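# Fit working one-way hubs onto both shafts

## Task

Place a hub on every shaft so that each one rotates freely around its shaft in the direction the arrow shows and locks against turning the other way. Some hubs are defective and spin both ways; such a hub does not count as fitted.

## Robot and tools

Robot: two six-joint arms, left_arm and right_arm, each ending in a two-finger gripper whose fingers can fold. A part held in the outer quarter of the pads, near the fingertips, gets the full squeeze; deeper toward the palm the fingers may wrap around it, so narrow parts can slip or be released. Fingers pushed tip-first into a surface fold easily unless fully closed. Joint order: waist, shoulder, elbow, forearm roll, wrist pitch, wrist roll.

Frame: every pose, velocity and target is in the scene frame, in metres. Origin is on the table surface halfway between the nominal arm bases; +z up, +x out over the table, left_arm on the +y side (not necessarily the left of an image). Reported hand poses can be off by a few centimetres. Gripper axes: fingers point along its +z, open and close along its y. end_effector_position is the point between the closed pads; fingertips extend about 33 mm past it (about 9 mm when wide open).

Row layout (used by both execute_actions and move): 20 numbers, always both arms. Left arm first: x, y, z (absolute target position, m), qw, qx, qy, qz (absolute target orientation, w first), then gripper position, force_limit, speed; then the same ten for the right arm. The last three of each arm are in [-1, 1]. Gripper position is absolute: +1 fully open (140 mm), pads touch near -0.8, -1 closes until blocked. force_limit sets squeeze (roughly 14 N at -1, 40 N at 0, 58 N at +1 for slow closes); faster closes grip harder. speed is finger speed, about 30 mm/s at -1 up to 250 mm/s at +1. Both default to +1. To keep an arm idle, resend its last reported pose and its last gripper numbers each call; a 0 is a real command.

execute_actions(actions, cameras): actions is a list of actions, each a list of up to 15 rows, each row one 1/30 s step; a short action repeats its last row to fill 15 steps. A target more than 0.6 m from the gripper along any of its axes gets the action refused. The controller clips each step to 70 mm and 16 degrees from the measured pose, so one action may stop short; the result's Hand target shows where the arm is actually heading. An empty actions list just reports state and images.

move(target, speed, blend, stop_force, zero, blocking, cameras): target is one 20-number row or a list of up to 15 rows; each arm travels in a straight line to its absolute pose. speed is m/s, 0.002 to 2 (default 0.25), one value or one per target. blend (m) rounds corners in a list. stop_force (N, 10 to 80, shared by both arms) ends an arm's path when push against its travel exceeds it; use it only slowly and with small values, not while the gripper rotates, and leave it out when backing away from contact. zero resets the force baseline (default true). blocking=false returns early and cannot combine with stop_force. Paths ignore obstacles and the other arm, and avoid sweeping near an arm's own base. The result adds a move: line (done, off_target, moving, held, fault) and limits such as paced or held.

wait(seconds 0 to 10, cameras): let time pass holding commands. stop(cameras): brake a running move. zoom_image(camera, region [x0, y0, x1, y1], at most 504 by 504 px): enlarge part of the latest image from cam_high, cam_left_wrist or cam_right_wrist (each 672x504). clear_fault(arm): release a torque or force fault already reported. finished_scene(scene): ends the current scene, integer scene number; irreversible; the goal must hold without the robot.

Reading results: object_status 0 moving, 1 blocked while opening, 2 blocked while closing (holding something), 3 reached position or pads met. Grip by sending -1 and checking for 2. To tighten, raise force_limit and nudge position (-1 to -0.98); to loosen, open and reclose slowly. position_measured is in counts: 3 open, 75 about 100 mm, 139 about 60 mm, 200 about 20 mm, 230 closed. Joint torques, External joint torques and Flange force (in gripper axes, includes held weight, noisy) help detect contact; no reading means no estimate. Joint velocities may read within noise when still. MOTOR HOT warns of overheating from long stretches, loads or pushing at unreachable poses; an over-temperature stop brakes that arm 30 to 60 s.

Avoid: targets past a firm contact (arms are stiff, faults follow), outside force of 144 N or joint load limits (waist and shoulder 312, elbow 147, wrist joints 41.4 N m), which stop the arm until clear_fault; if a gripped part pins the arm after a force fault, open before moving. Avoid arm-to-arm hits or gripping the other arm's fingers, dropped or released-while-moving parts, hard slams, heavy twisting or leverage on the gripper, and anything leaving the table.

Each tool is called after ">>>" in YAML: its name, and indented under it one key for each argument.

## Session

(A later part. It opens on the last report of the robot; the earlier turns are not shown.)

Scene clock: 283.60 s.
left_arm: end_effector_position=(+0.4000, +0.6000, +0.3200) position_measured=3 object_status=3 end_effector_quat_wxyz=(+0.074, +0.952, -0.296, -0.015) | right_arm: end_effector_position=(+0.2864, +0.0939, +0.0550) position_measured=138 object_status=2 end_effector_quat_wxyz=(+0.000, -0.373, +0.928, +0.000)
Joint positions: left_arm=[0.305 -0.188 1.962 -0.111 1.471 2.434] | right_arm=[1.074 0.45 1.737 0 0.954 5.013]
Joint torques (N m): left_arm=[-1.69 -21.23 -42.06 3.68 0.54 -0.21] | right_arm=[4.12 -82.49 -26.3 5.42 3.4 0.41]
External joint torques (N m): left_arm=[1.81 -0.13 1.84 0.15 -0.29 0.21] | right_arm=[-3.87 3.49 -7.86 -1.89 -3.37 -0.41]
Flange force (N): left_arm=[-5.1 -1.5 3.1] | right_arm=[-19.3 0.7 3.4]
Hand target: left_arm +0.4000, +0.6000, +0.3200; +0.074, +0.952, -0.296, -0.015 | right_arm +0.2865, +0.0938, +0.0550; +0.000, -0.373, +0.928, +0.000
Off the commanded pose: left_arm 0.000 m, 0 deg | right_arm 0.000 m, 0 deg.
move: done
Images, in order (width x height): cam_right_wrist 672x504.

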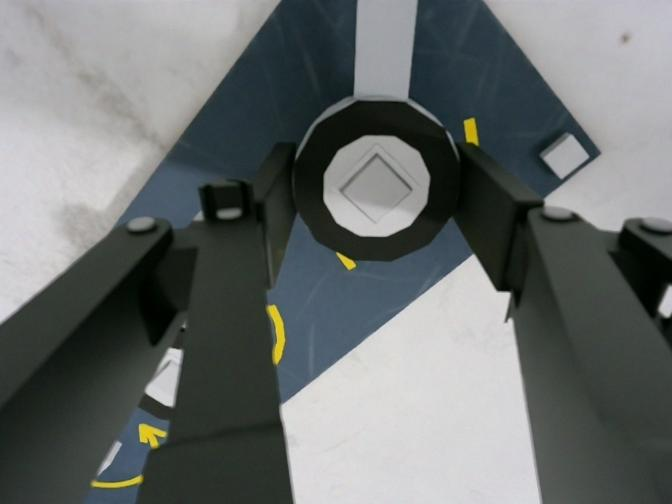

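>>> move:
  target: [0.40,0.60,0.32,0.074,0.952,-0.296,-0.015,1,-1,-1,0.2863,0.0935,0.0550,0,0.4695,-0.8829,0,-1,-0.05,-1]
  speed: 0.1
  cameras: ["cam_right_wrist"]

>>> move:
  target: [0.40,0.60,0.32,0.074,0.952,-0.296,-0.015,1,-1,-1,0.2865,0.0938,0.0550,0,0.3730,-0.9278,0,-1,-0.05,-1]
  speed: 0.1
  cameras: ["cam_right_wrist"]

Scene clock: 301.47 s.
left_arm: end_effector_position=(+0.4000, +0.6000, +0.3200) position_measured=3 object_status=3 end_effector_quat_wxyz=(+0.074, +0.952, -0.296, -0.015) | right_arm: end_effector_position=(+0.2862, +0.0935, +0.0550) position_measured=138 object_status=2 end_effector_quat_wxyz=(+0.000, -0.470, +0.883, +0.000)
Joint positions: left_arm=[0.305 -0.188 1.962 -0.111 1.471 2.434] | right_arm=[1.074 0.45 1.738 0 0.954 4.8]
Joint torques (N m): left_arm=[-1.39 -21.93 -41.74 3.68 0.56 -0.26] | right_arm=[-2.01 -81.14 -23.91 3.11 4.17 0.28]
External joint torques (N m): left_arm=[1.57 0.46 1.55 0.14 -0.3 0.27] | right_arm=[2.1 2.14 -10.26 0.41 -4.14 -0.28]
Flange force (N): left_arm=[-3.9 -2.3 2.8] | right_arm=[-21.0 5.4 1.7]
Hand target: left_arm +0.4000, +0.6000, +0.3200; +0.074, +0.952, -0.296, -0.015 | right_arm +0.2863, +0.0935, +0.0550; +0.000, -0.470, +0.883, +0.000
Off the commanded pose: left_arm 0.000 m, 0 deg | right_arm 0.000 m, 0 deg.
move: done
Images, in order (width x height): cam_right_wrist 672x504.

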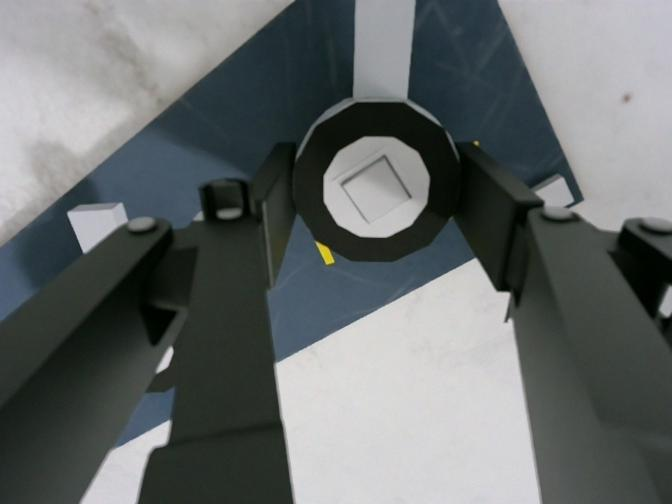

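Scene clock: 302.97 s.
left_arm: end_effector_position=(+0.4000, +0.6000, +0.3200) position_measured=3 object_status=3 end_effector_quat_wxyz=(+0.074, +0.952, -0.296, -0.015) | right_arm: end_effector_position=(+0.2866, +0.0938, +0.0550) position_measured=139 object_status=2 end_effector_quat_wxyz=(+0.000, -0.373, +0.928, +0.000)
Joint positions: left_arm=[0.305 -0.188 1.962 -0.111 1.471 2.434] | right_arm=[1.074 0.45 1.737 0 0.954 5.013]
Joint torques (N m): left_arm=[-1.61 -21.74 -42.04 3.64 0.58 -0.29] | right_arm=[-4.28 -81.4 -31.7 3.1 -0.31 0.98]
External joint torques (N m): left_arm=[1.73 0.62 1.9 0.18 -0.34 0.3] | right_arm=[4.36 2.36 -2.48 0.42 0.35 -0.98]
Flange force (N): left_arm=[-4.3 -2.5 3.5] | right_arm=[-6.8 7.4 0.0]
Hand target: left_arm +0.4000, +0.6000, +0.3200; +0.074, +0.952, -0.296, -0.015 | right_arm +0.2865, +0.0938, +0.0550; +0.000, -0.373, +0.928, +0.000
Off the commanded pose: left_arm 0.000 m, 0 deg | right_arm 0.000 m, 0 deg.
move: done
Images, in order (width x height): cam_right_wrist 672x504.

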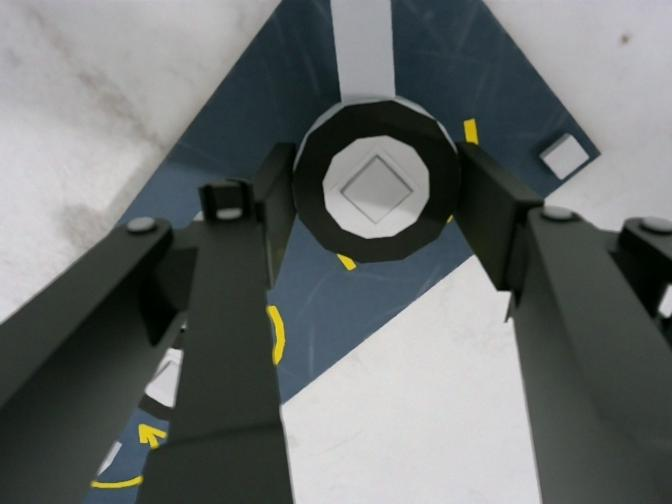

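>>> move:
  target:
    - [0.40,0.60,0.32,0.074,0.952,-0.296,-0.015,1,-1,-1,0.2865,0.0938,0.084,0,0.3730,-0.9278,0,-1,-0.05,-1]
    - [0.40,0.60,0.32,0.074,0.952,-0.296,-0.015,1,-1,-1,0.2865,0.0938,0.135,0,0.3730,-0.9278,0,-1,-0.05,-1]
    - [0.40,0.60,0.32,0.074,0.952,-0.296,-0.015,1,-1,-1,0.545,0.0938,0.135,0,0.3730,-0.9278,0,-1,-0.05,-1]
    - [0.40,0.60,0.32,0.074,0.952,-0.296,-0.015,1,-1,-1,0.545,0.0938,0.084,0,0.3730,-0.9278,0,-1,-0.05,-1]
  speed: [0.05,0.15,0.25,0.12]
  blend: [0.01,0.02,0.02,0]
  cameras: ["cam_right_wrist"]

>>> zoom_image:
  camera: "cam_right_wrist"
  region: [310, 130, 440, 250]

Scene clock: 324.40 s.
left_arm: end_effector_position=(+0.4000, +0.6000, +0.3200) position_measured=3 object_status=3 end_effector_quat_wxyz=(+0.074, +0.952, -0.296, -0.015) | right_arm: end_effector_position=(+0.5450, +0.0938, +0.0841) position_measured=139 object_status=2 end_effector_quat_wxyz=(+0.000, -0.373, +0.928, +0.000)
Joint positions: left_arm=[0.305 -0.188 1.962 -0.111 1.471 2.434] | right_arm=[0.813 0.63 1.378 0 1.133 4.752]
Joint torques (N m): left_arm=[-1.77 -22.01 -42.09 3.66 0.61 -0.19] | right_arm=[-2.73 -103.28 -36.86 3.34 -0.01 0.41]
External joint torques (N m): left_arm=[1.91 0.71 1.96 0.15 -0.36 0.2] | right_arm=[3.46 4.37 -1.06 0.57 0.05 -0.41]
Flange force (N): left_arm=[-4.4 -2.7 3.6] | right_arm=[-9.1 4.2 2.1]
Hand target: left_arm +0.4000, +0.6000, +0.3200; +0.074, +0.952, -0.296, -0.015 | right_arm +0.5450, +0.0938, +0.0840; +0.000, -0.373, +0.928, +0.000
Off the commanded pose: left_arm 0.000 m, 0 deg | right_arm 0.000 m, 0 deg.
move: done
Images, in order (width x height): cam_right_wrist 672x504.

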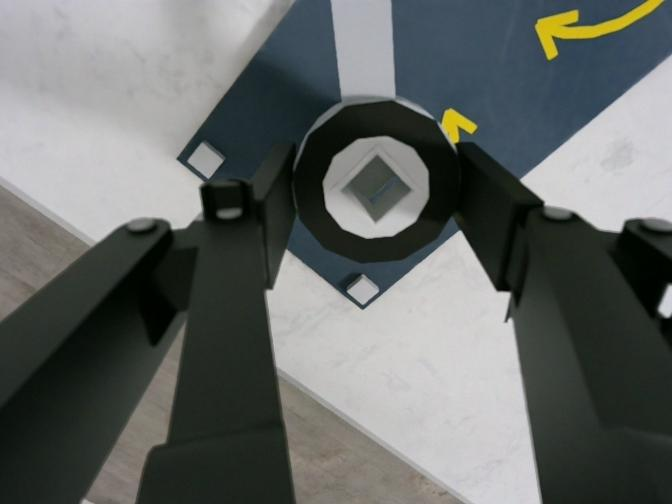

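Scaled by 3.877 from the camera's 672x504 image, which has a finer 960x720 frame.

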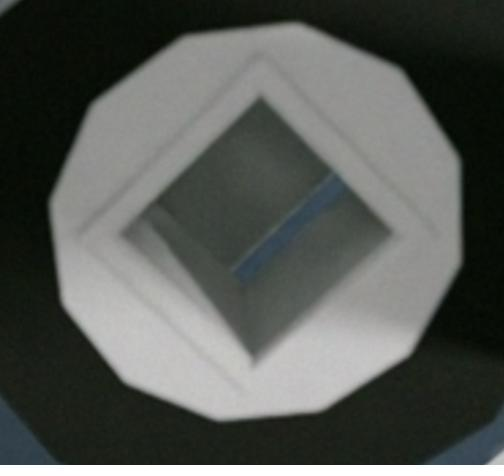

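>>> zoom_image:
  camera: "cam_right_wrist"
  region: [335, 145, 415, 230]

Scaled by 5.929 from the camera's 672x504 image, which has a finer 960x720 frame.

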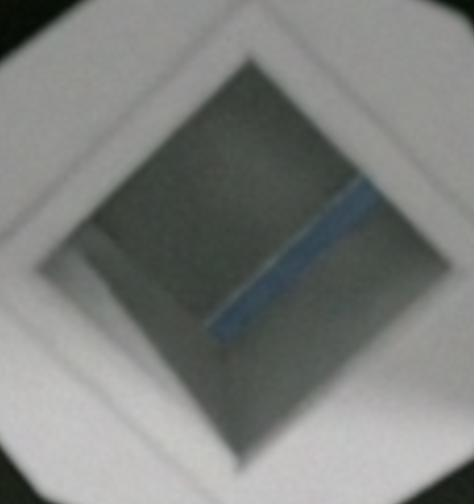

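>>> move:
  target: [0.40,0.60,0.32,0.074,0.952,-0.296,-0.015,1,-1,-1,0.5464,0.0938,0.083,0,0.3730,-0.9278,0,-1,-0.05,-1]
  speed: 0.05
  cameras: ["cam_right_wrist"]

>>> zoom_image:
  camera: "cam_right_wrist"
  region: [335, 145, 415, 230]

Scene clock: 352.00 s.
left_arm: end_effector_position=(+0.4000, +0.6000, +0.3200) position_measured=3 object_status=3 end_effector_quat_wxyz=(+0.074, +0.952, -0.296, -0.015) | right_arm: end_effector_position=(+0.5464, +0.0938, +0.0830) position_measured=139 object_status=2 end_effector_quat_wxyz=(+0.000, -0.373, +0.928, +0.000)
Joint positions: left_arm=[0.305 -0.188 1.962 -0.111 1.471 2.434] | right_arm=[0.812 0.633 1.376 0 1.133 4.751]
Joint torques (N m): left_arm=[-1.86 -21.75 -42.2 3.67 0.52 -0.22] | right_arm=[-2.84 -103.61 -37.04 3.39 -0.31 0.45]
External joint torques (N m): left_arm=[1.99 0.41 2.07 0.15 -0.27 0.23] | right_arm=[3.41 4.51 -0.88 0.53 0.35 -0.45]
Flange force (N): left_arm=[-5.1 -2.3 3.5] | right_arm=[-9.2 4.1 2.0]
Hand target: left_arm +0.4000, +0.6000, +0.3200; +0.074, +0.952, -0.296, -0.015 | right_arm +0.5464, +0.0938, +0.0830; +0.000, -0.373, +0.928, +0.000
Off the commanded pose: left_arm 0.000 m, 0 deg | right_arm 0.000 m, 0 deg.
move: done
Images, in order (width x height): cam_right_wrist 672x504.

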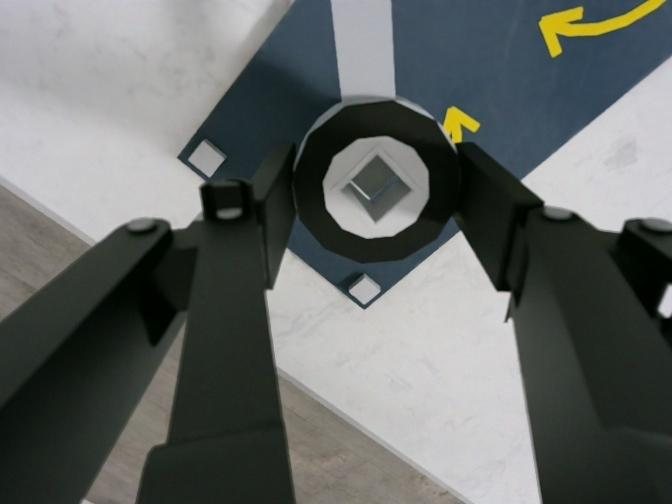

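Scaled by 5.929 from the camera's 672x504 image, which has a finer 960x720 frame.

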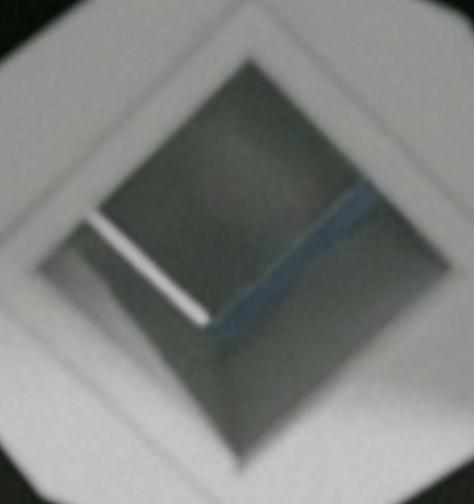

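>>> move:
  target:
    - [0.40,0.60,0.32,0.074,0.952,-0.296,-0.015,1,-1,-1,0.5466,0.0940,0.0825,0,0.3730,-0.9278,0,-1,-0.05,-1]
    - [0.40,0.60,0.32,0.074,0.952,-0.296,-0.015,1,-1,-1,0.5466,0.0940,0.074,0,0.3730,-0.9278,0,-1,-0.05,-1]
  speed: 0.02
  stop_force: 12
  cameras: ["cam_right_wrist"]

Scene clock: 363.97 s.
left_arm: end_effector_position=(+0.4000, +0.6000, +0.3200) position_measured=3 object_status=3 end_effector_quat_wxyz=(+0.074, +0.952, -0.296, -0.015) | right_arm: end_effector_position=(+0.5467, +0.0939, +0.0740) position_measured=139 object_status=2 end_effector_quat_wxyz=(+0.000, -0.373, +0.928, +0.000)
Joint positions: left_arm=[0.305 -0.188 1.962 -0.111 1.471 2.434] | right_arm=[0.812 0.639 1.382 0 1.12 4.751]
Joint torques (N m): left_arm=[-1.53 -21.51 -41.93 3.68 0.57 -0.27] | right_arm=[1.65 -97.15 -35.44 5.38 -2.1 1.01]
External joint torques (N m): left_arm=[1.63 0.59 1.87 0.13 -0.33 0.28] | right_arm=[-1.22 -2.25 -2.2 -1.5 2.15 -1.01]
Flange force (N): left_arm=[-4.1 -2.3 3.4] | right_arm=[-4.7 -2.2 -6.4]
Hand target: left_arm +0.4000, +0.6000, +0.3200; +0.074, +0.952, -0.296, -0.015 | right_arm +0.5466, +0.0940, +0.0740; +0.000, -0.373, +0.928, +0.000
Off the commanded pose: left_arm 0.000 m, 0 deg | right_arm 0.000 m, 0 deg.
move: done
Images, in order (width x height): cam_right_wrist 672x504.

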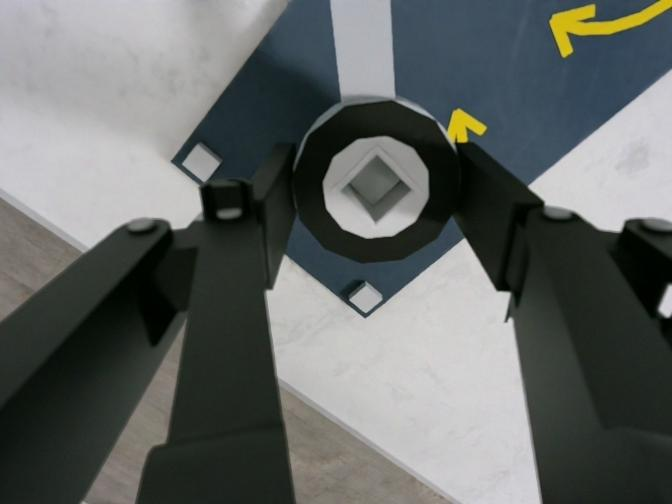

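>>> move:
  target: [0.40,0.60,0.32,0.074,0.952,-0.296,-0.015,1,-1,-1,0.5466,0.0940,0.046,0,0.3730,-0.9278,0,-1,-0.05,-1]
  speed: 0.03
  stop_force: 15
  cameras: ["cam_right_wrist"]

Scene clock: 369.37 s.
left_arm: end_effector_position=(+0.4000, +0.6000, +0.3200) position_measured=3 object_status=3 end_effector_quat_wxyz=(+0.074, +0.952, -0.296, -0.015) | right_arm: end_effector_position=(+0.5467, +0.0941, +0.0530) position_measured=139 object_status=2 end_effector_quat_wxyz=(+0.000, -0.373, +0.928, +0.000)
Joint positions: left_arm=[0.305 -0.188 1.962 -0.111 1.471 2.434] | right_arm=[0.812 0.655 1.397 0 1.089 4.751]
Joint torques (N m): left_arm=[-1.85 -21.39 -42.04 3.71 0.53 -0.24] | right_arm=[3.87 -95.65 -30.03 5.66 0.29 0.55]
External joint torques (N m): left_arm=[1.99 0.1 1.85 0.11 -0.28 0.24] | right_arm=[-3.41 -4.36 -7.06 -1.83 -0.25 -0.55]
Flange force (N): left_arm=[-5.2 -2.1 3.1] | right_arm=[-11.6 -3.6 -7.8]
Hand target: left_arm +0.4000, +0.6000, +0.3200; +0.074, +0.952, -0.296, -0.015 | right_arm +0.5467, +0.0941, +0.0531; +0.000, -0.373, +0.928, +0.000
Off the commanded pose: left_arm 0.000 m, 0 deg | right_arm 0.007 m, 0 deg.
move: contact (right_arm)
Images, in order (width x height): cam_right_wrist 672x504.

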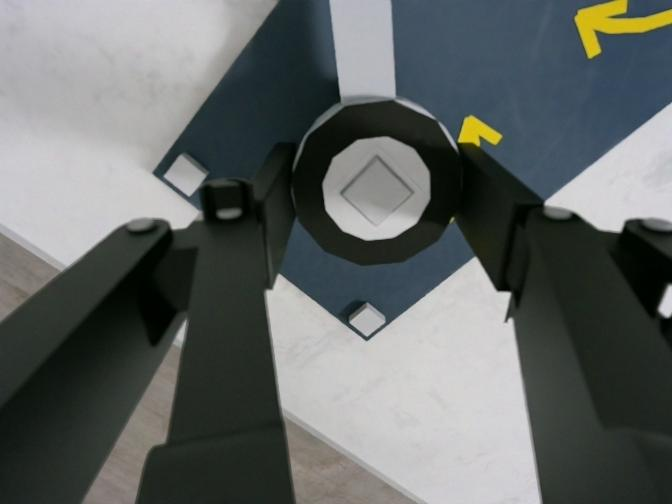

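>>> move:
  target:
    - [0.40,0.60,0.32,0.074,0.952,-0.296,-0.015,1,-1,-1,0.5466,0.0940,0.0534,0,0.3730,-0.9278,0,-1,-0.05,-1]
    - [0.40,0.60,0.32,0.074,0.952,-0.296,-0.015,1,-1,-1,0.5466,0.0940,0.0534,0,0.3730,-0.9278,0,0.08,-0.05,-1]
    - [0.40,0.60,0.32,0.074,0.952,-0.296,-0.015,1,-1,-1,0.5466,0.0940,0.135,0,0.3730,-0.9278,0,0.08,-0.05,-1]
    - [0.40,0.60,0.32,0.074,0.952,-0.296,-0.015,1,-1,-1,0.5285,-0.056,0.15,0,0.7071,-0.7071,0,0.08,-0.05,-1]
  speed: [0.05,0.05,0.12,0.25]
  cameras: ["cam_right_wrist","cam_high"]

>>> zoom_image:
  camera: "cam_right_wrist"
  region: [290, 60, 490, 210]

Scene clock: 385.70 s.
left_arm: end_effector_position=(+0.4000, +0.6000, +0.3200) position_measured=3 object_status=3 end_effector_quat_wxyz=(+0.074, +0.952, -0.296, -0.015) | right_arm: end_effector_position=(+0.5285, -0.0560, +0.1500) position_measured=119 object_status=3 end_effector_quat_wxyz=(+0.000, +0.707, -0.707, +0.000)
Joint positions: left_arm=[0.305 -0.188 1.962 -0.111 1.471 2.434] | right_arm=[0.691 0.412 1.599 0 1.131 3.823]
Joint torques (N m): left_arm=[-1.27 -21.88 -41.83 3.71 0.58 -0.27] | right_arm=[-3.01 -81.47 -35.12 3.28 -0.54 0.56]
External joint torques (N m): left_arm=[1.37 0.77 1.76 0.1 -0.34 0.28] | right_arm=[3.61 2.19 -2.72 0.58 0.56 -0.56]
Flange force (N): left_arm=[-3.4 -2.3 3.3] | right_arm=[-9.5 -4.6 -2.0]
Hand target: left_arm +0.4000, +0.6000, +0.3200; +0.074, +0.952, -0.296, -0.015 | right_arm +0.5285, -0.0560, +0.1500; +0.000, +0.707, -0.707, +0.000
Off the commanded pose: left_arm 0.000 m, 0 deg | right_arm 0.000 m, 0 deg.
move: done
Images, in order (width x height): cam_high 672x504, cam_right_wrist 672x504.

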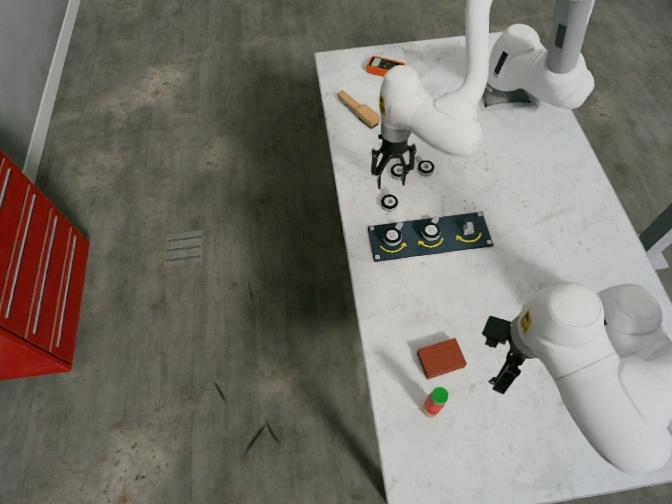

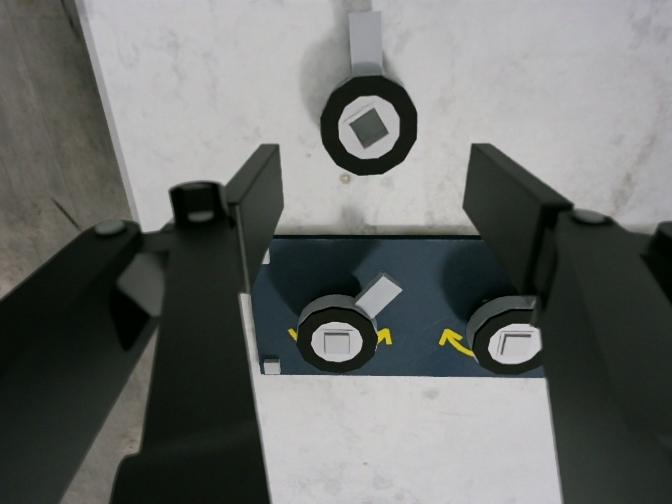

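Scaled by 2.520 from the camera's 672x504 image, which has a finer 960x720 frame.

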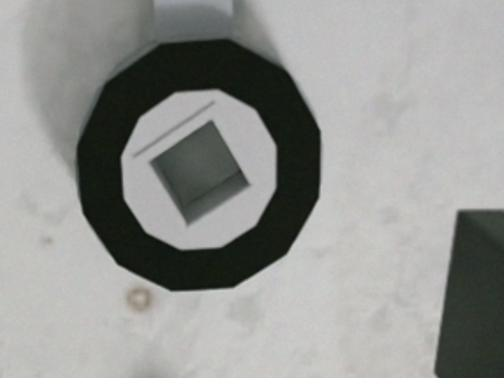

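>>> move:
  target:
    - [0.40,0.60,0.32,0.074,0.952,-0.296,-0.015,1,-1,-1,0.5276,-0.0553,0.13,0,0.7071,-0.7071,0,0.08,-0.05,-1]
    - [0.40,0.60,0.32,0.074,0.952,-0.296,-0.015,1,-1,-1,0.5276,-0.0553,0.034,0,0.7071,-0.7071,0,0.08,-0.05,-1]
    - [0.40,0.60,0.32,0.074,0.952,-0.296,-0.015,1,-1,-1,0.5276,-0.0553,0.034,0,0.7071,-0.7071,0,-1,-0.05,-1]
  speed: [0.15,0.12,0.1]

>>> wait:
  seconds: 0.5

>>> move:
  target:
    - [0.40,0.60,0.32,0.074,0.952,-0.296,-0.015,1,-1,-1,0.5276,-0.0553,0.14,0,0.7071,-0.7071,0,-1,-0.05,-1]
    - [0.40,0.60,0.32,0.074,0.952,-0.296,-0.015,1,-1,-1,0.2872,0.0930,0.14,0,0.4962,-0.8682,0,-1,-0.05,-1]
    - [0.40,0.60,0.32,0.074,0.952,-0.296,-0.015,1,-1,-1,0.2872,0.0930,0.085,0,0.4962,-0.8682,0,-1,-0.05,-1]
  speed: [0.15,0.25,0.1]
  cameras: ["cam_right_wrist"]

>>> zoom_image:
  camera: "cam_right_wrist"
  region: [335, 145, 415, 230]

Scene clock: 408.63 s.
left_arm: end_effector_position=(+0.4000, +0.6000, +0.3200) position_measured=3 object_status=3 end_effector_quat_wxyz=(+0.074, +0.952, -0.296, -0.015) | right_arm: end_effector_position=(+0.5276, -0.0553, +0.0340) position_measured=138 object_status=0 end_effector_quat_wxyz=(+0.000, +0.707, -0.707, +0.000)
Joint positions: left_arm=[0.305 -0.188 1.962 -0.111 1.471 2.434] | right_arm=[0.693 0.507 1.691 0 0.944 3.825]
Joint torques (N m): left_arm=[-0.9 -21.59 -41.82 3.66 0.63 -0.25] | right_arm=[-2.73 -80.81 -29.1 2.91 -0.91 0.5]
External joint torques (N m): left_arm=[1.02 0.54 1.7 0.15 -0.39 0.25] | right_arm=[3.23 -3.41 -4.79 0.55 0.93 -0.5]
Flange force (N): left_arm=[-2.9 -1.5 3.4] | right_arm=[-7.4 -2.8 -7.7]
Hand target: left_arm +0.4000, +0.6000, +0.3200; +0.074, +0.952, -0.296, -0.015 | right_arm +0.5276, -0.0553, +0.0340; +0.000, +0.707, -0.707, +0.000
Off the commanded pose: left_arm 0.000 m, 0 deg | right_arm 0.000 m, 0 deg.
move: done

Scene clock: 409.13 s.
left_arm: end_effector_position=(+0.4000, +0.6000, +0.3200) position_measured=3 object_status=3 end_effector_quat_wxyz=(+0.074, +0.952, -0.296, -0.015) | right_arm: end_effector_position=(+0.5276, -0.0553, +0.0340) position_measured=138 object_status=2 end_effector_quat_wxyz=(+0.000, +0.707, -0.707, +0.000)
Joint positions: left_arm=[0.305 -0.188 1.962 -0.111 1.471 2.434] | right_arm=[0.693 0.507 1.691 0 0.944 3.825]
Joint torques (N m): left_arm=[-1.35 -21.48 -41.99 3.72 0.57 -0.3] | right_arm=[-2.88 -80.72 -28.93 2.91 -0.82 0.51]
External joint torques (N m): left_arm=[1.47 0.19 1.86 0.1 -0.32 0.31] | right_arm=[3.32 -3.35 -4.95 0.55 0.84 -0.51]
Flange force (N): left_arm=[-4.3 -1.6 3.4] | right_arm=[-7.7 -3.0 -7.6]
Hand target: left_arm +0.4000, +0.6000, +0.3200; +0.074, +0.952, -0.296, -0.015 | right_arm +0.5276, -0.0553, +0.0340; +0.000, +0.707, -0.707, +0.000
Tool commands: left_gripper/position=+1.0 left_gripper/force_limit=-1.0 left_gripper/speed=-1.0 right_gripper/position=-1.0 right_gripper/force_limit=-0.05 right_gripper/speed=-1.0
Off the commanded pose: left_arm 0.000 m, 0 deg | right_arm 0.000 m, 0 deg.
wait: 0.50 s; at rest by 0.17 s

Scene clock: 412.07 s.
left_arm: end_effector_position=(+0.4000, +0.6000, +0.3200) position_measured=3 object_status=3 end_effector_quat_wxyz=(+0.074, +0.952, -0.296, -0.015) | right_arm: end_effector_position=(+0.2872, +0.0930, +0.0851) position_measured=138 object_status=2 end_effector_quat_wxyz=(+0.000, -0.496, +0.868, +0.000)
Joint positions: left_arm=[0.305 -0.188 1.962 -0.111 1.471 2.434] | right_arm=[1.073 0.422 1.716 0 1.003 4.737]
Joint torques (N m): left_arm=[-1.75 -21.44 -42.05 3.65 0.58 -0.23] | right_arm=[-3.09 -82.51 -33.78 3.01 -0.56 0.49]
External joint torques (N m): left_arm=[1.93 -0.12 1.88 0.16 -0.32 0.24] | right_arm=[3.4 4.75 -1.64 0.65 0.59 -0.49]
Flange force (N): left_arm=[-5.4 -1.7 3.2] | right_arm=[-10.3 4.8 1.9]
Hand target: left_arm +0.4000, +0.6000, +0.3200; +0.074, +0.952, -0.296, -0.015 | right_arm +0.2872, +0.0930, +0.0850; +0.000, -0.496, +0.868, +0.000
Off the commanded pose: left_arm 0.000 m, 0 deg | right_arm 0.000 m, 0 deg.
move: done
Images, in order (width x height): cam_right_wrist 672x504.

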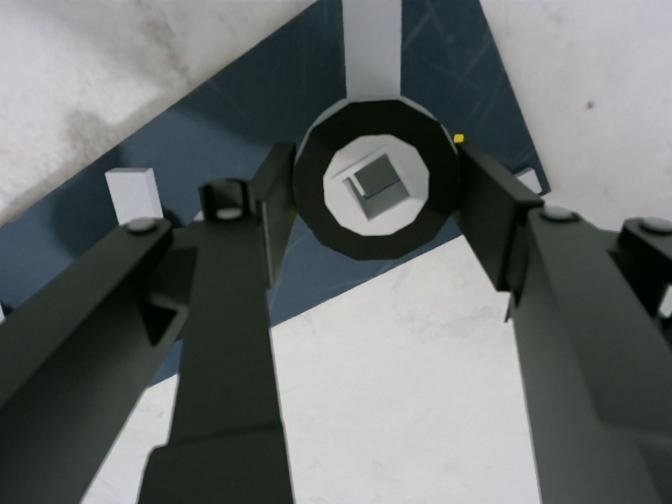

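Scaled by 5.929 from the camera's 672x504 image, which has a finer 960x720 frame.

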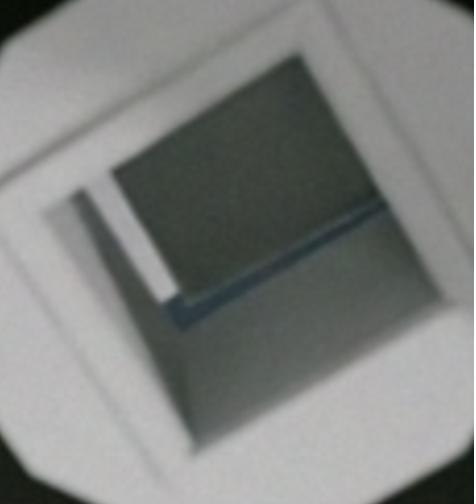

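>>> move:
  target: [0.40,0.60,0.32,0.074,0.952,-0.296,-0.015,1,-1,-1,0.2866,0.0937,0.084,0,0.4671,-0.8842,0,-1,-0.05,-1]
  speed: 0.05
  cameras: ["cam_right_wrist"]

>>> zoom_image:
  camera: "cam_right_wrist"
  region: [335, 145, 415, 230]

Scene clock: 436.70 s.
left_arm: end_effector_position=(+0.4000, +0.6000, +0.3200) position_measured=3 object_status=3 end_effector_quat_wxyz=(+0.074, +0.952, -0.296, -0.015) | right_arm: end_effector_position=(+0.2866, +0.0937, +0.0840) position_measured=138 object_status=2 end_effector_quat_wxyz=(+0.000, -0.467, +0.884, +0.000)
Joint positions: left_arm=[0.305 -0.188 1.962 -0.111 1.471 2.434] | right_arm=[1.074 0.424 1.716 0 1.002 4.805]
Joint torques (N m): left_arm=[-1.41 -21.87 -42.02 3.64 0.63 -0.28] | right_arm=[-3.19 -81.61 -34.29 3.02 -0.31 0.48]
External joint torques (N m): left_arm=[1.58 0.24 1.72 0.19 -0.38 0.28] | right_arm=[3.58 3.91 -0.99 0.62 0.35 -0.48]
Flange force (N): left_arm=[-4.3 -1.9 3.2] | right_arm=[-7.3 5.3 2.1]
Hand target: left_arm +0.4000, +0.6000, +0.3200; +0.074, +0.952, -0.296, -0.015 | right_arm +0.2866, +0.0937, +0.0840; +0.000, -0.467, +0.884, +0.000
Off the commanded pose: left_arm 0.000 m, 0 deg | right_arm 0.000 m, 0 deg.
move: done
Images, in order (width x height): cam_right_wrist 672x504.

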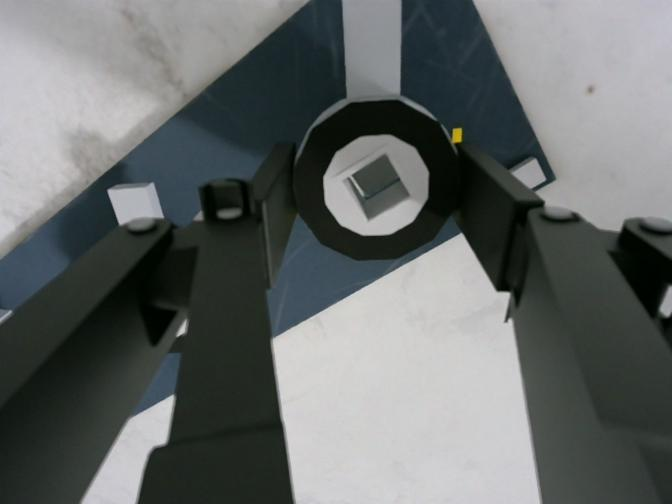

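Scaled by 5.929 from the camera's 672x504 image, which has a finer 960x720 frame.

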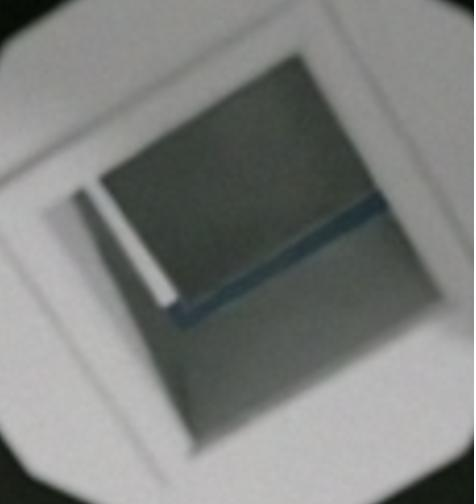

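>>> move:
  target:
    - [0.40,0.60,0.32,0.074,0.952,-0.296,-0.015,1,-1,-1,0.2862,0.0940,0.083,0,0.4640,-0.8858,0,-1,-0.05,-1]
    - [0.40,0.60,0.32,0.074,0.952,-0.296,-0.015,1,-1,-1,0.2862,0.0940,0.074,0,0.4640,-0.8858,0,-1,-0.05,-1]
  speed: 0.02
  stop_force: 12
  cameras: ["cam_right_wrist"]

>>> zoom_image:
  camera: "cam_right_wrist"
  region: [335, 145, 415, 230]

Scene clock: 447.37 s.
left_arm: end_effector_position=(+0.4000, +0.6000, +0.3200) position_measured=3 object_status=3 end_effector_quat_wxyz=(+0.074, +0.952, -0.296, -0.015) | right_arm: end_effector_position=(+0.2862, +0.0940, +0.0740) position_measured=138 object_status=2 end_effector_quat_wxyz=(+0.000, -0.464, +0.886, +0.000)
Joint positions: left_arm=[0.305 -0.188 1.962 -0.111 1.471 2.434] | right_arm=[1.075 0.433 1.723 0 0.985 4.813]
Joint torques (N m): left_arm=[-1.24 -21.79 -41.68 3.72 0.5 -0.33] | right_arm=[2.45 -80.92 -30.63 5.26 1.18 0.54]
External joint torques (N m): left_arm=[1.3 0.65 1.54 0.1 -0.25 0.34] | right_arm=[-2.13 2.72 -4.28 -1.65 -1.14 -0.54]
Flange force (N): left_arm=[-3.4 -2.2 2.8] | right_arm=[-12.2 -1.9 1.2]
Hand target: left_arm +0.4000, +0.6000, +0.3200; +0.074, +0.952, -0.296, -0.015 | right_arm +0.2862, +0.0940, +0.0740; +0.000, -0.464, +0.886, +0.000
Off the commanded pose: left_arm 0.000 m, 0 deg | right_arm 0.000 m, 0 deg.
move: done
Images, in order (width x height): cam_right_wrist 672x504.

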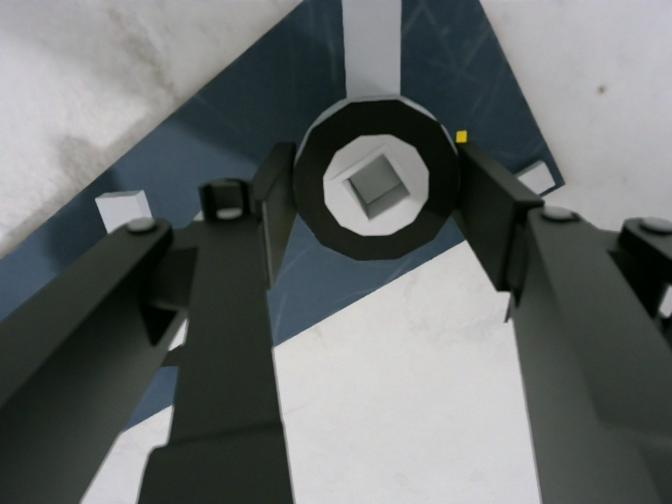

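Scaled by 5.929 from the camera's 672x504 image, which has a finer 960x720 frame.

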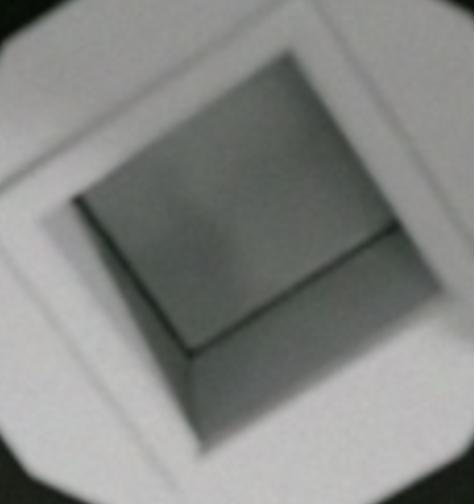

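Inserted. Seat, then test.

>>> move:
  target: [0.40,0.60,0.32,0.074,0.952,-0.296,-0.015,1,-1,-1,0.2862,0.0940,0.046,0,0.4640,-0.8858,0,-1,-0.05,-1]
  speed: 0.03
  stop_force: 15
  cameras: ["cam_right_wrist"]

>>> move:
  target:
    - [0.40,0.60,0.32,0.074,0.952,-0.296,-0.015,1,-1,-1,0.2862,0.0940,0.0547,0,0.4640,-0.8858,0,-1,-0.05,-1]
    - [0.40,0.60,0.32,0.074,0.952,-0.296,-0.015,1,-1,-1,0.2864,0.0943,0.0547,0,0.3689,-0.9295,0,-1,-0.05,-1]
  speed: 0.1
  cameras: ["cam_right_wrist"]

>>> move:
  target: [0.40,0.60,0.32,0.074,0.952,-0.296,-0.015,1,-1,-1,0.2862,0.0940,0.0547,0,0.4640,-0.8858,0,-1,-0.05,-1]
  speed: 0.1
  cameras: ["cam_right_wrist"]

Scene clock: 458.33 s.
left_arm: end_effector_position=(+0.4000, +0.6000, +0.3200) position_measured=3 object_status=3 end_effector_quat_wxyz=(+0.074, +0.952, -0.296, -0.015) | right_arm: end_effector_position=(+0.2862, +0.0940, +0.0549) position_measured=138 object_status=2 end_effector_quat_wxyz=(+0.000, -0.464, +0.886, +0.000)
Joint positions: left_arm=[0.305 -0.188 1.962 -0.111 1.471 2.434] | right_arm=[1.075 0.45 1.737 0 0.954 4.813]
Joint torques (N m): left_arm=[-1.45 -21.62 -41.92 3.71 0.49 -0.27] | right_arm=[2.35 -78.1 -28.24 5.04 0.73 0.55]
External joint torques (N m): left_arm=[1.6 0.28 1.74 0.11 -0.24 0.28] | right_arm=[-2.21 -0.96 -5.96 -1.51 -0.69 -0.55]
Flange force (N): left_arm=[-4.3 -1.9 3.0] | right_arm=[-11.1 -2.2 -3.9]
Hand target: left_arm +0.4000, +0.6000, +0.3200; +0.074, +0.952, -0.296, -0.015 | right_arm +0.2862, +0.0940, +0.0550; +0.000, -0.464, +0.886, +0.000
Off the commanded pose: left_arm 0.000 m, 0 deg | right_arm 0.009 m, 0 deg.
move: contact (right_arm)
Images, in order (width x height): cam_right_wrist 672x504.

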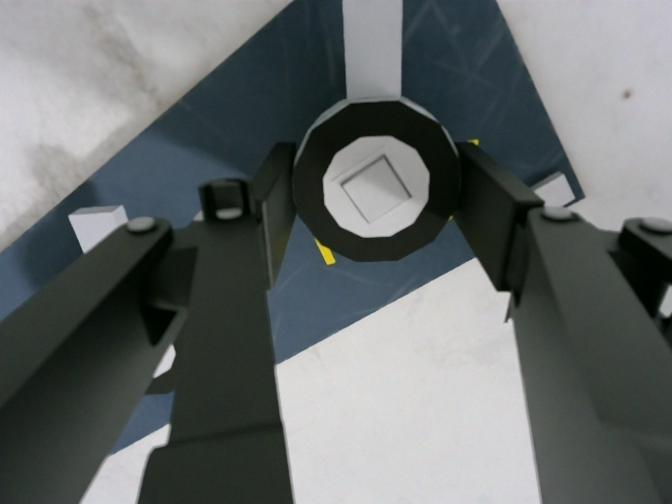

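Scene clock: 459.83 s.
left_arm: end_effector_position=(+0.4000, +0.6000, +0.3200) position_measured=3 object_status=3 end_effector_quat_wxyz=(+0.074, +0.952, -0.296, -0.015) | right_arm: end_effector_position=(+0.2865, +0.0942, +0.0547) position_measured=138 object_status=2 end_effector_quat_wxyz=(+0.000, -0.369, +0.929, +0.000)
Joint positions: left_arm=[0.305 -0.188 1.962 -0.111 1.471 2.434] | right_arm=[1.074 0.451 1.736 0 0.954 5.022]
Joint torques (N m): left_arm=[-1.34 -21.67 -42.04 3.76 0.59 -0.19] | right_arm=[6.72 -81.06 -30.51 6.99 0.26 1.02]
External joint torques (N m): left_arm=[1.48 0.35 1.92 0.06 -0.33 0.2] | right_arm=[-6.48 1.98 -3.64 -3.46 -0.23 -1.02]
Flange force (N): left_arm=[-4.0 -1.6 3.5] | right_arm=[-12.7 -6.3 -0.2]
Hand target: left_arm +0.4000, +0.6000, +0.3200; +0.074, +0.952, -0.296, -0.015 | right_arm +0.2864, +0.0943, +0.0547; +0.000, -0.369, +0.929, +0.000
Off the commanded pose: left_arm 0.000 m, 0 deg | right_arm 0.000 m, 0 deg.
move: done
Images, in order (width x height): cam_right_wrist 672x504.

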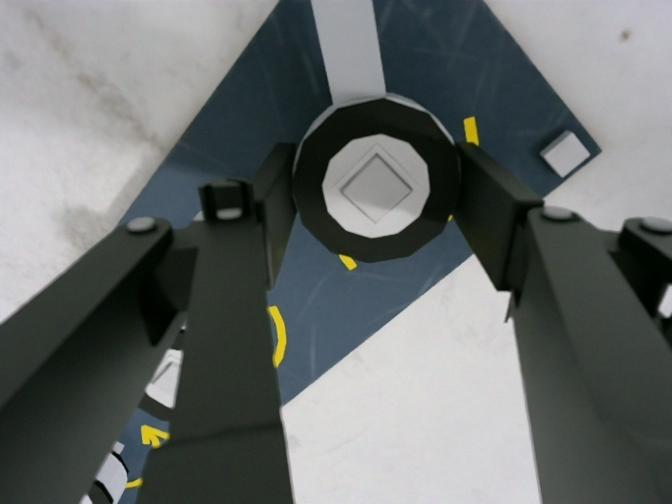

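Scene clock: 461.30 s.
left_arm: end_effector_position=(+0.4000, +0.6000, +0.3200) position_measured=3 object_status=3 end_effector_quat_wxyz=(+0.074, +0.952, -0.296, -0.015) | right_arm: end_effector_position=(+0.2861, +0.0941, +0.0547) position_measured=138 object_status=2 end_effector_quat_wxyz=(+0.000, -0.464, +0.886, +0.000)
Joint positions: left_arm=[0.305 -0.188 1.962 -0.111 1.471 2.434] | right_arm=[1.075 0.451 1.737 0 0.954 4.813]
Joint torques (N m): left_arm=[-1.32 -21.47 -42.02 3.71 0.62 -0.3] | right_arm=[6.44 -81.98 -25.55 6.45 3.7 0.35]
External joint torques (N m): left_arm=[1.47 0.11 1.84 0.11 -0.37 0.31] | right_arm=[-5.95 2.87 -8.59 -2.92 -3.66 -0.35]
Flange force (N): left_arm=[-4.4 -1.5 3.4] | right_arm=[-19.8 -5.8 2.8]
Hand target: left_arm +0.4000, +0.6000, +0.3200; +0.074, +0.952, -0.296, -0.015 | right_arm +0.2862, +0.0940, +0.0547; +0.000, -0.464, +0.886, +0.000
Off the commanded pose: left_arm 0.000 m, 0 deg | right_arm 0.000 m, 0 deg.
move: done
Images, in order (width x height): cam_right_wrist 672x504.

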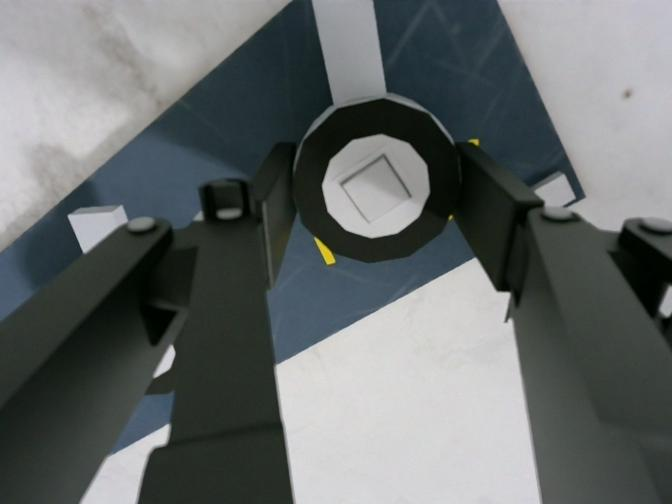

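>>> move:
  target:
    - [0.40,0.60,0.32,0.074,0.952,-0.296,-0.015,1,-1,-1,0.2862,0.0940,0.083,0,0.4640,-0.8858,0,-1,-0.05,-1]
    - [0.40,0.60,0.32,0.074,0.952,-0.296,-0.015,1,-1,-1,0.2862,0.0940,0.135,0,0.4640,-0.8858,0,-1,-0.05,-1]
    - [0.40,0.60,0.32,0.074,0.952,-0.296,-0.015,1,-1,-1,0.5276,-0.0553,0.12,0,0.7071,-0.7071,0,-1,-0.05,-1]
    - [0.40,0.60,0.32,0.074,0.952,-0.296,-0.015,1,-1,-1,0.5276,-0.0553,0.045,0,0.7071,-0.7071,0,-1,-0.05,-1]
  speed: [0.05,0.15,0.25,0.1]
  blend: [0.01,0.02,0.02,0]

>>> move:
  target: [0.40,0.60,0.32,0.074,0.952,-0.296,-0.015,1,-1,-1,0.5276,-0.0553,0.032,0,0.7071,-0.7071,0,-1,-0.05,-1]
  speed: 0.02
  stop_force: 12

Scene clock: 476.83 s.
left_arm: end_effector_position=(+0.4000, +0.6000, +0.3200) position_measured=3 object_status=3 end_effector_quat_wxyz=(+0.074, +0.952, -0.296, -0.015) | right_arm: end_effector_position=(+0.5276, -0.0553, +0.0451) position_measured=138 object_status=2 end_effector_quat_wxyz=(+0.000, +0.707, -0.707, +0.000)
Joint positions: left_arm=[0.305 -0.188 1.962 -0.111 1.471 2.434] | right_arm=[0.693 0.497 1.684 0 0.961 3.825]
Joint torques (N m): left_arm=[-1.07 -21.87 -42.11 3.72 0.55 -0.32] | right_arm=[-2.9 -88.93 -33.77 2.95 -0.06 0.45]
External joint torques (N m): left_arm=[1.17 0.88 2 0.09 -0.31 0.32] | right_arm=[3.11 5.28 -0.56 0.56 0.08 -0.45]
Flange force (N): left_arm=[-3.2 -2.0 3.7] | right_arm=[-8.3 -4.0 4.4]
Hand target: left_arm +0.4000, +0.6000, +0.3200; +0.074, +0.952, -0.296, -0.015 | right_arm +0.5276, -0.0553, +0.0450; +0.000, +0.707, -0.707, +0.000
Off the commanded pose: left_arm 0.000 m, 0 deg | right_arm 0.000 m, 0 deg.
move: done

Scene clock: 478.10 s.
left_arm: end_effector_position=(+0.4000, +0.6000, +0.3200) position_measured=3 object_status=3 end_effector_quat_wxyz=(+0.074, +0.952, -0.296, -0.015) | right_arm: end_effector_position=(+0.5277, -0.0553, +0.0325) position_measured=138 object_status=2 end_effector_quat_wxyz=(+0.000, +0.707, -0.707, +0.000)
Joint positions: left_arm=[0.305 -0.188 1.962 -0.111 1.471 2.434] | right_arm=[0.693 0.508 1.692 0 0.941 3.825]
Joint torques (N m): left_arm=[-1.42 -21.99 -41.99 3.67 0.58 -0.34] | right_arm=[-3.22 -73.78 -25.98 2.74 -1.53 0.52]
External joint torques (N m): left_arm=[1.58 0.64 1.83 0.15 -0.33 0.35] | right_arm=[3.63 -10.51 -7.91 0.73 1.54 -0.52]
Flange force (N): left_arm=[-4.1 -2.5 3.4] | right_arm=[-6.5 -1.0 -17.4]
Hand target: left_arm +0.4000, +0.6000, +0.3200; +0.074, +0.952, -0.296, -0.015 | right_arm +0.5277, -0.0553, +0.0325; +0.000, +0.707, -0.707, +0.000
Off the commanded pose: left_arm 0.000 m, 0 deg | right_arm 0.001 m, 0 deg.
move: contact (right_arm)

Release and hover over D.

>>> move:
  target:
    - [0.40,0.60,0.32,0.074,0.952,-0.296,-0.015,1,-1,-1,0.5277,-0.0553,0.0335,0,0.7071,-0.7071,0,-1,-0.05,-1]
    - [0.40,0.60,0.32,0.074,0.952,-0.296,-0.015,1,-1,-1,0.5277,-0.0553,0.0335,0,0.7071,-0.7071,0,0.08,-0.05,-1]
    - [0.40,0.60,0.32,0.074,0.952,-0.296,-0.015,1,-1,-1,0.5277,-0.0553,0.13,0,0.7071,-0.7071,0,0.08,-0.05,-1]
    - [0.40,0.60,0.32,0.074,0.952,-0.296,-0.015,1,-1,-1,0.377,-0.175,0.15,0,0.7071,-0.7071,0,0.08,-0.05,-1]
  speed: [0.05,0.05,0.15,0.25]
  cameras: ["cam_right_wrist"]

>>> zoom_image:
  camera: "cam_right_wrist"
  region: [290, 60, 490, 210]

Scene clock: 489.67 s.
left_arm: end_effector_position=(+0.4000, +0.6000, +0.3200) position_measured=3 object_status=3 end_effector_quat_wxyz=(+0.074, +0.952, -0.296, -0.015) | right_arm: end_effector_position=(+0.3770, -0.1750, +0.1500) position_measured=119 object_status=3 end_effector_quat_wxyz=(+0.000, +0.707, -0.707, +0.000)
Joint positions: left_arm=[0.305 -0.188 1.962 -0.111 1.471 2.434] | right_arm=[0.697 0.13 1.975 0 1.036 3.829]
Joint torques (N m): left_arm=[-1.21 -21.38 -42.34 3.7 0.48 -0.21] | right_arm=[-3.31 -54.48 -33.81 3.14 -0.29 0.47]
External joint torques (N m): left_arm=[1.33 0.27 2.22 0.11 -0.24 0.22] | right_arm=[3.53 5.04 -2.18 0.53 0.31 -0.47]
Flange force (N): left_arm=[-4.2 -1.0 3.9] | right_arm=[-12.1 -5.0 1.7]
Hand target: left_arm +0.4000, +0.6000, +0.3200; +0.074, +0.952, -0.296, -0.015 | right_arm +0.3770, -0.1750, +0.1500; +0.000, +0.707, -0.707, +0.000
Off the commanded pose: left_arm 0.000 m, 0 deg | right_arm 0.000 m, 0 deg.
move: done
Images, in order (width x height): cam_right_wrist 672x504.

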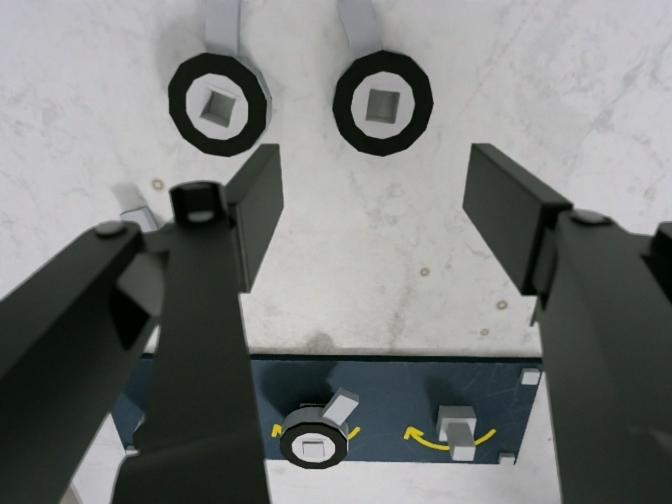

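Scaled by 2.520 from the camera's 672x504 image, which has a finer 960x720 frame.

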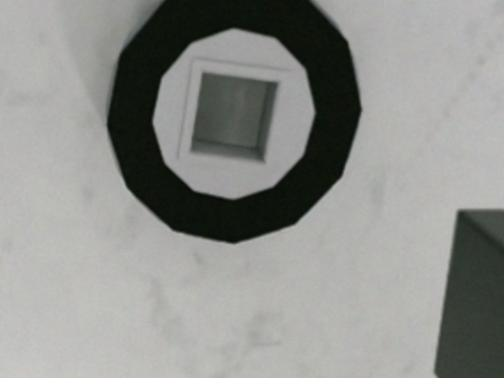

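>>> move:
  target: [0.40,0.60,0.32,0.074,0.952,-0.296,-0.015,1,-1,-1,0.368,-0.1865,0.15,0,0.7071,-0.7071,0,0.08,-0.05,-1]
  cameras: ["cam_right_wrist"]

>>> zoom_image:
  camera: "cam_right_wrist"
  region: [290, 60, 490, 210]

>>> zoom_image:
  camera: "cam_right_wrist"
  region: [335, 90, 405, 150]

Scene clock: 500.93 s.
left_arm: end_effector_position=(+0.4000, +0.6000, +0.3200) position_measured=3 object_status=3 end_effector_quat_wxyz=(+0.074, +0.952, -0.296, -0.015) | right_arm: end_effector_position=(+0.3680, -0.1865, +0.1500) position_measured=119 object_status=3 end_effector_quat_wxyz=(+0.000, +0.707, -0.707, +0.000)
Joint positions: left_arm=[0.305 -0.188 1.962 -0.111 1.471 2.434] | right_arm=[0.691 0.108 2 0 1.033 3.823]
Joint torques (N m): left_arm=[-1.49 -21.42 -41.91 3.73 0.55 -0.3] | right_arm=[-3.27 -49.46 -33.37 3.08 -0.38 0.39]
External joint torques (N m): left_arm=[1.65 -0.1 1.66 0.1 -0.3 0.31] | right_arm=[3.55 2.26 -2.65 0.6 0.4 -0.39]
Flange force (N): left_arm=[-4.8 -1.6 2.9] | right_arm=[-10.0 -2.4 -1.5]
Hand target: left_arm +0.4000, +0.6000, +0.3200; +0.074, +0.952, -0.296, -0.015 | right_arm +0.3680, -0.1865, +0.1500; +0.000, +0.707, -0.707, +0.000
Off the commanded pose: left_arm 0.000 m, 0 deg | right_arm 0.000 m, 0 deg.
move: done
Images, in order (width x height): cam_right_wrist 672x504.

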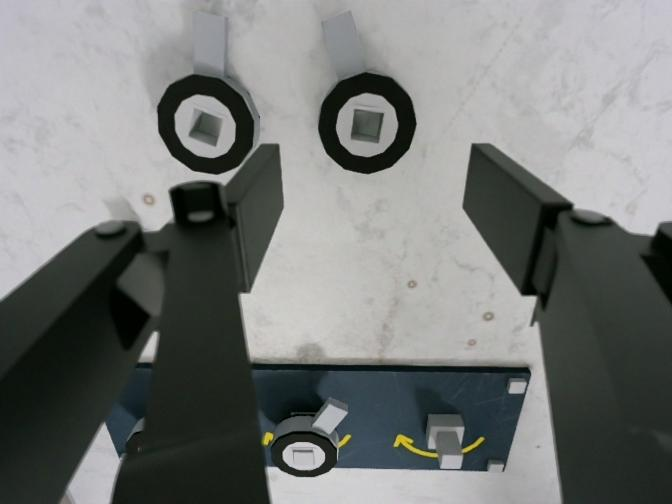

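Scaled by 2.520 from the camera's 672x504 image, which has a finer 960x720 frame.

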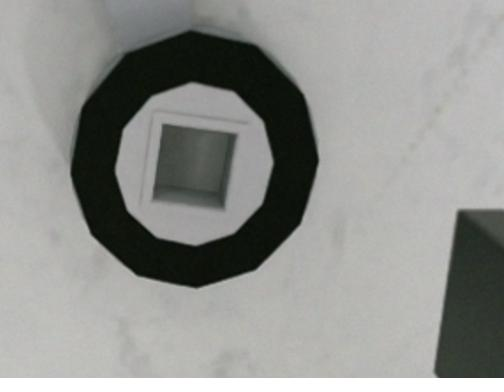

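Scaled by 7.200 from the camera's 672x504 image, which has a finer 960x720 frame.

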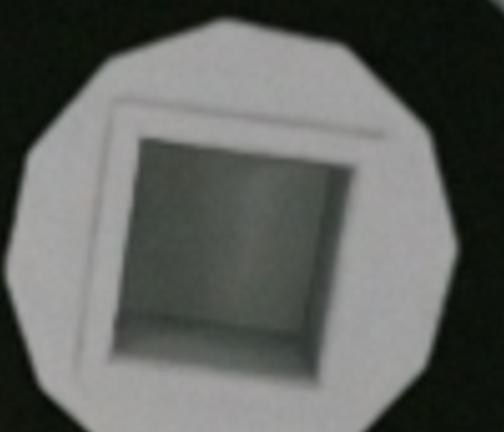

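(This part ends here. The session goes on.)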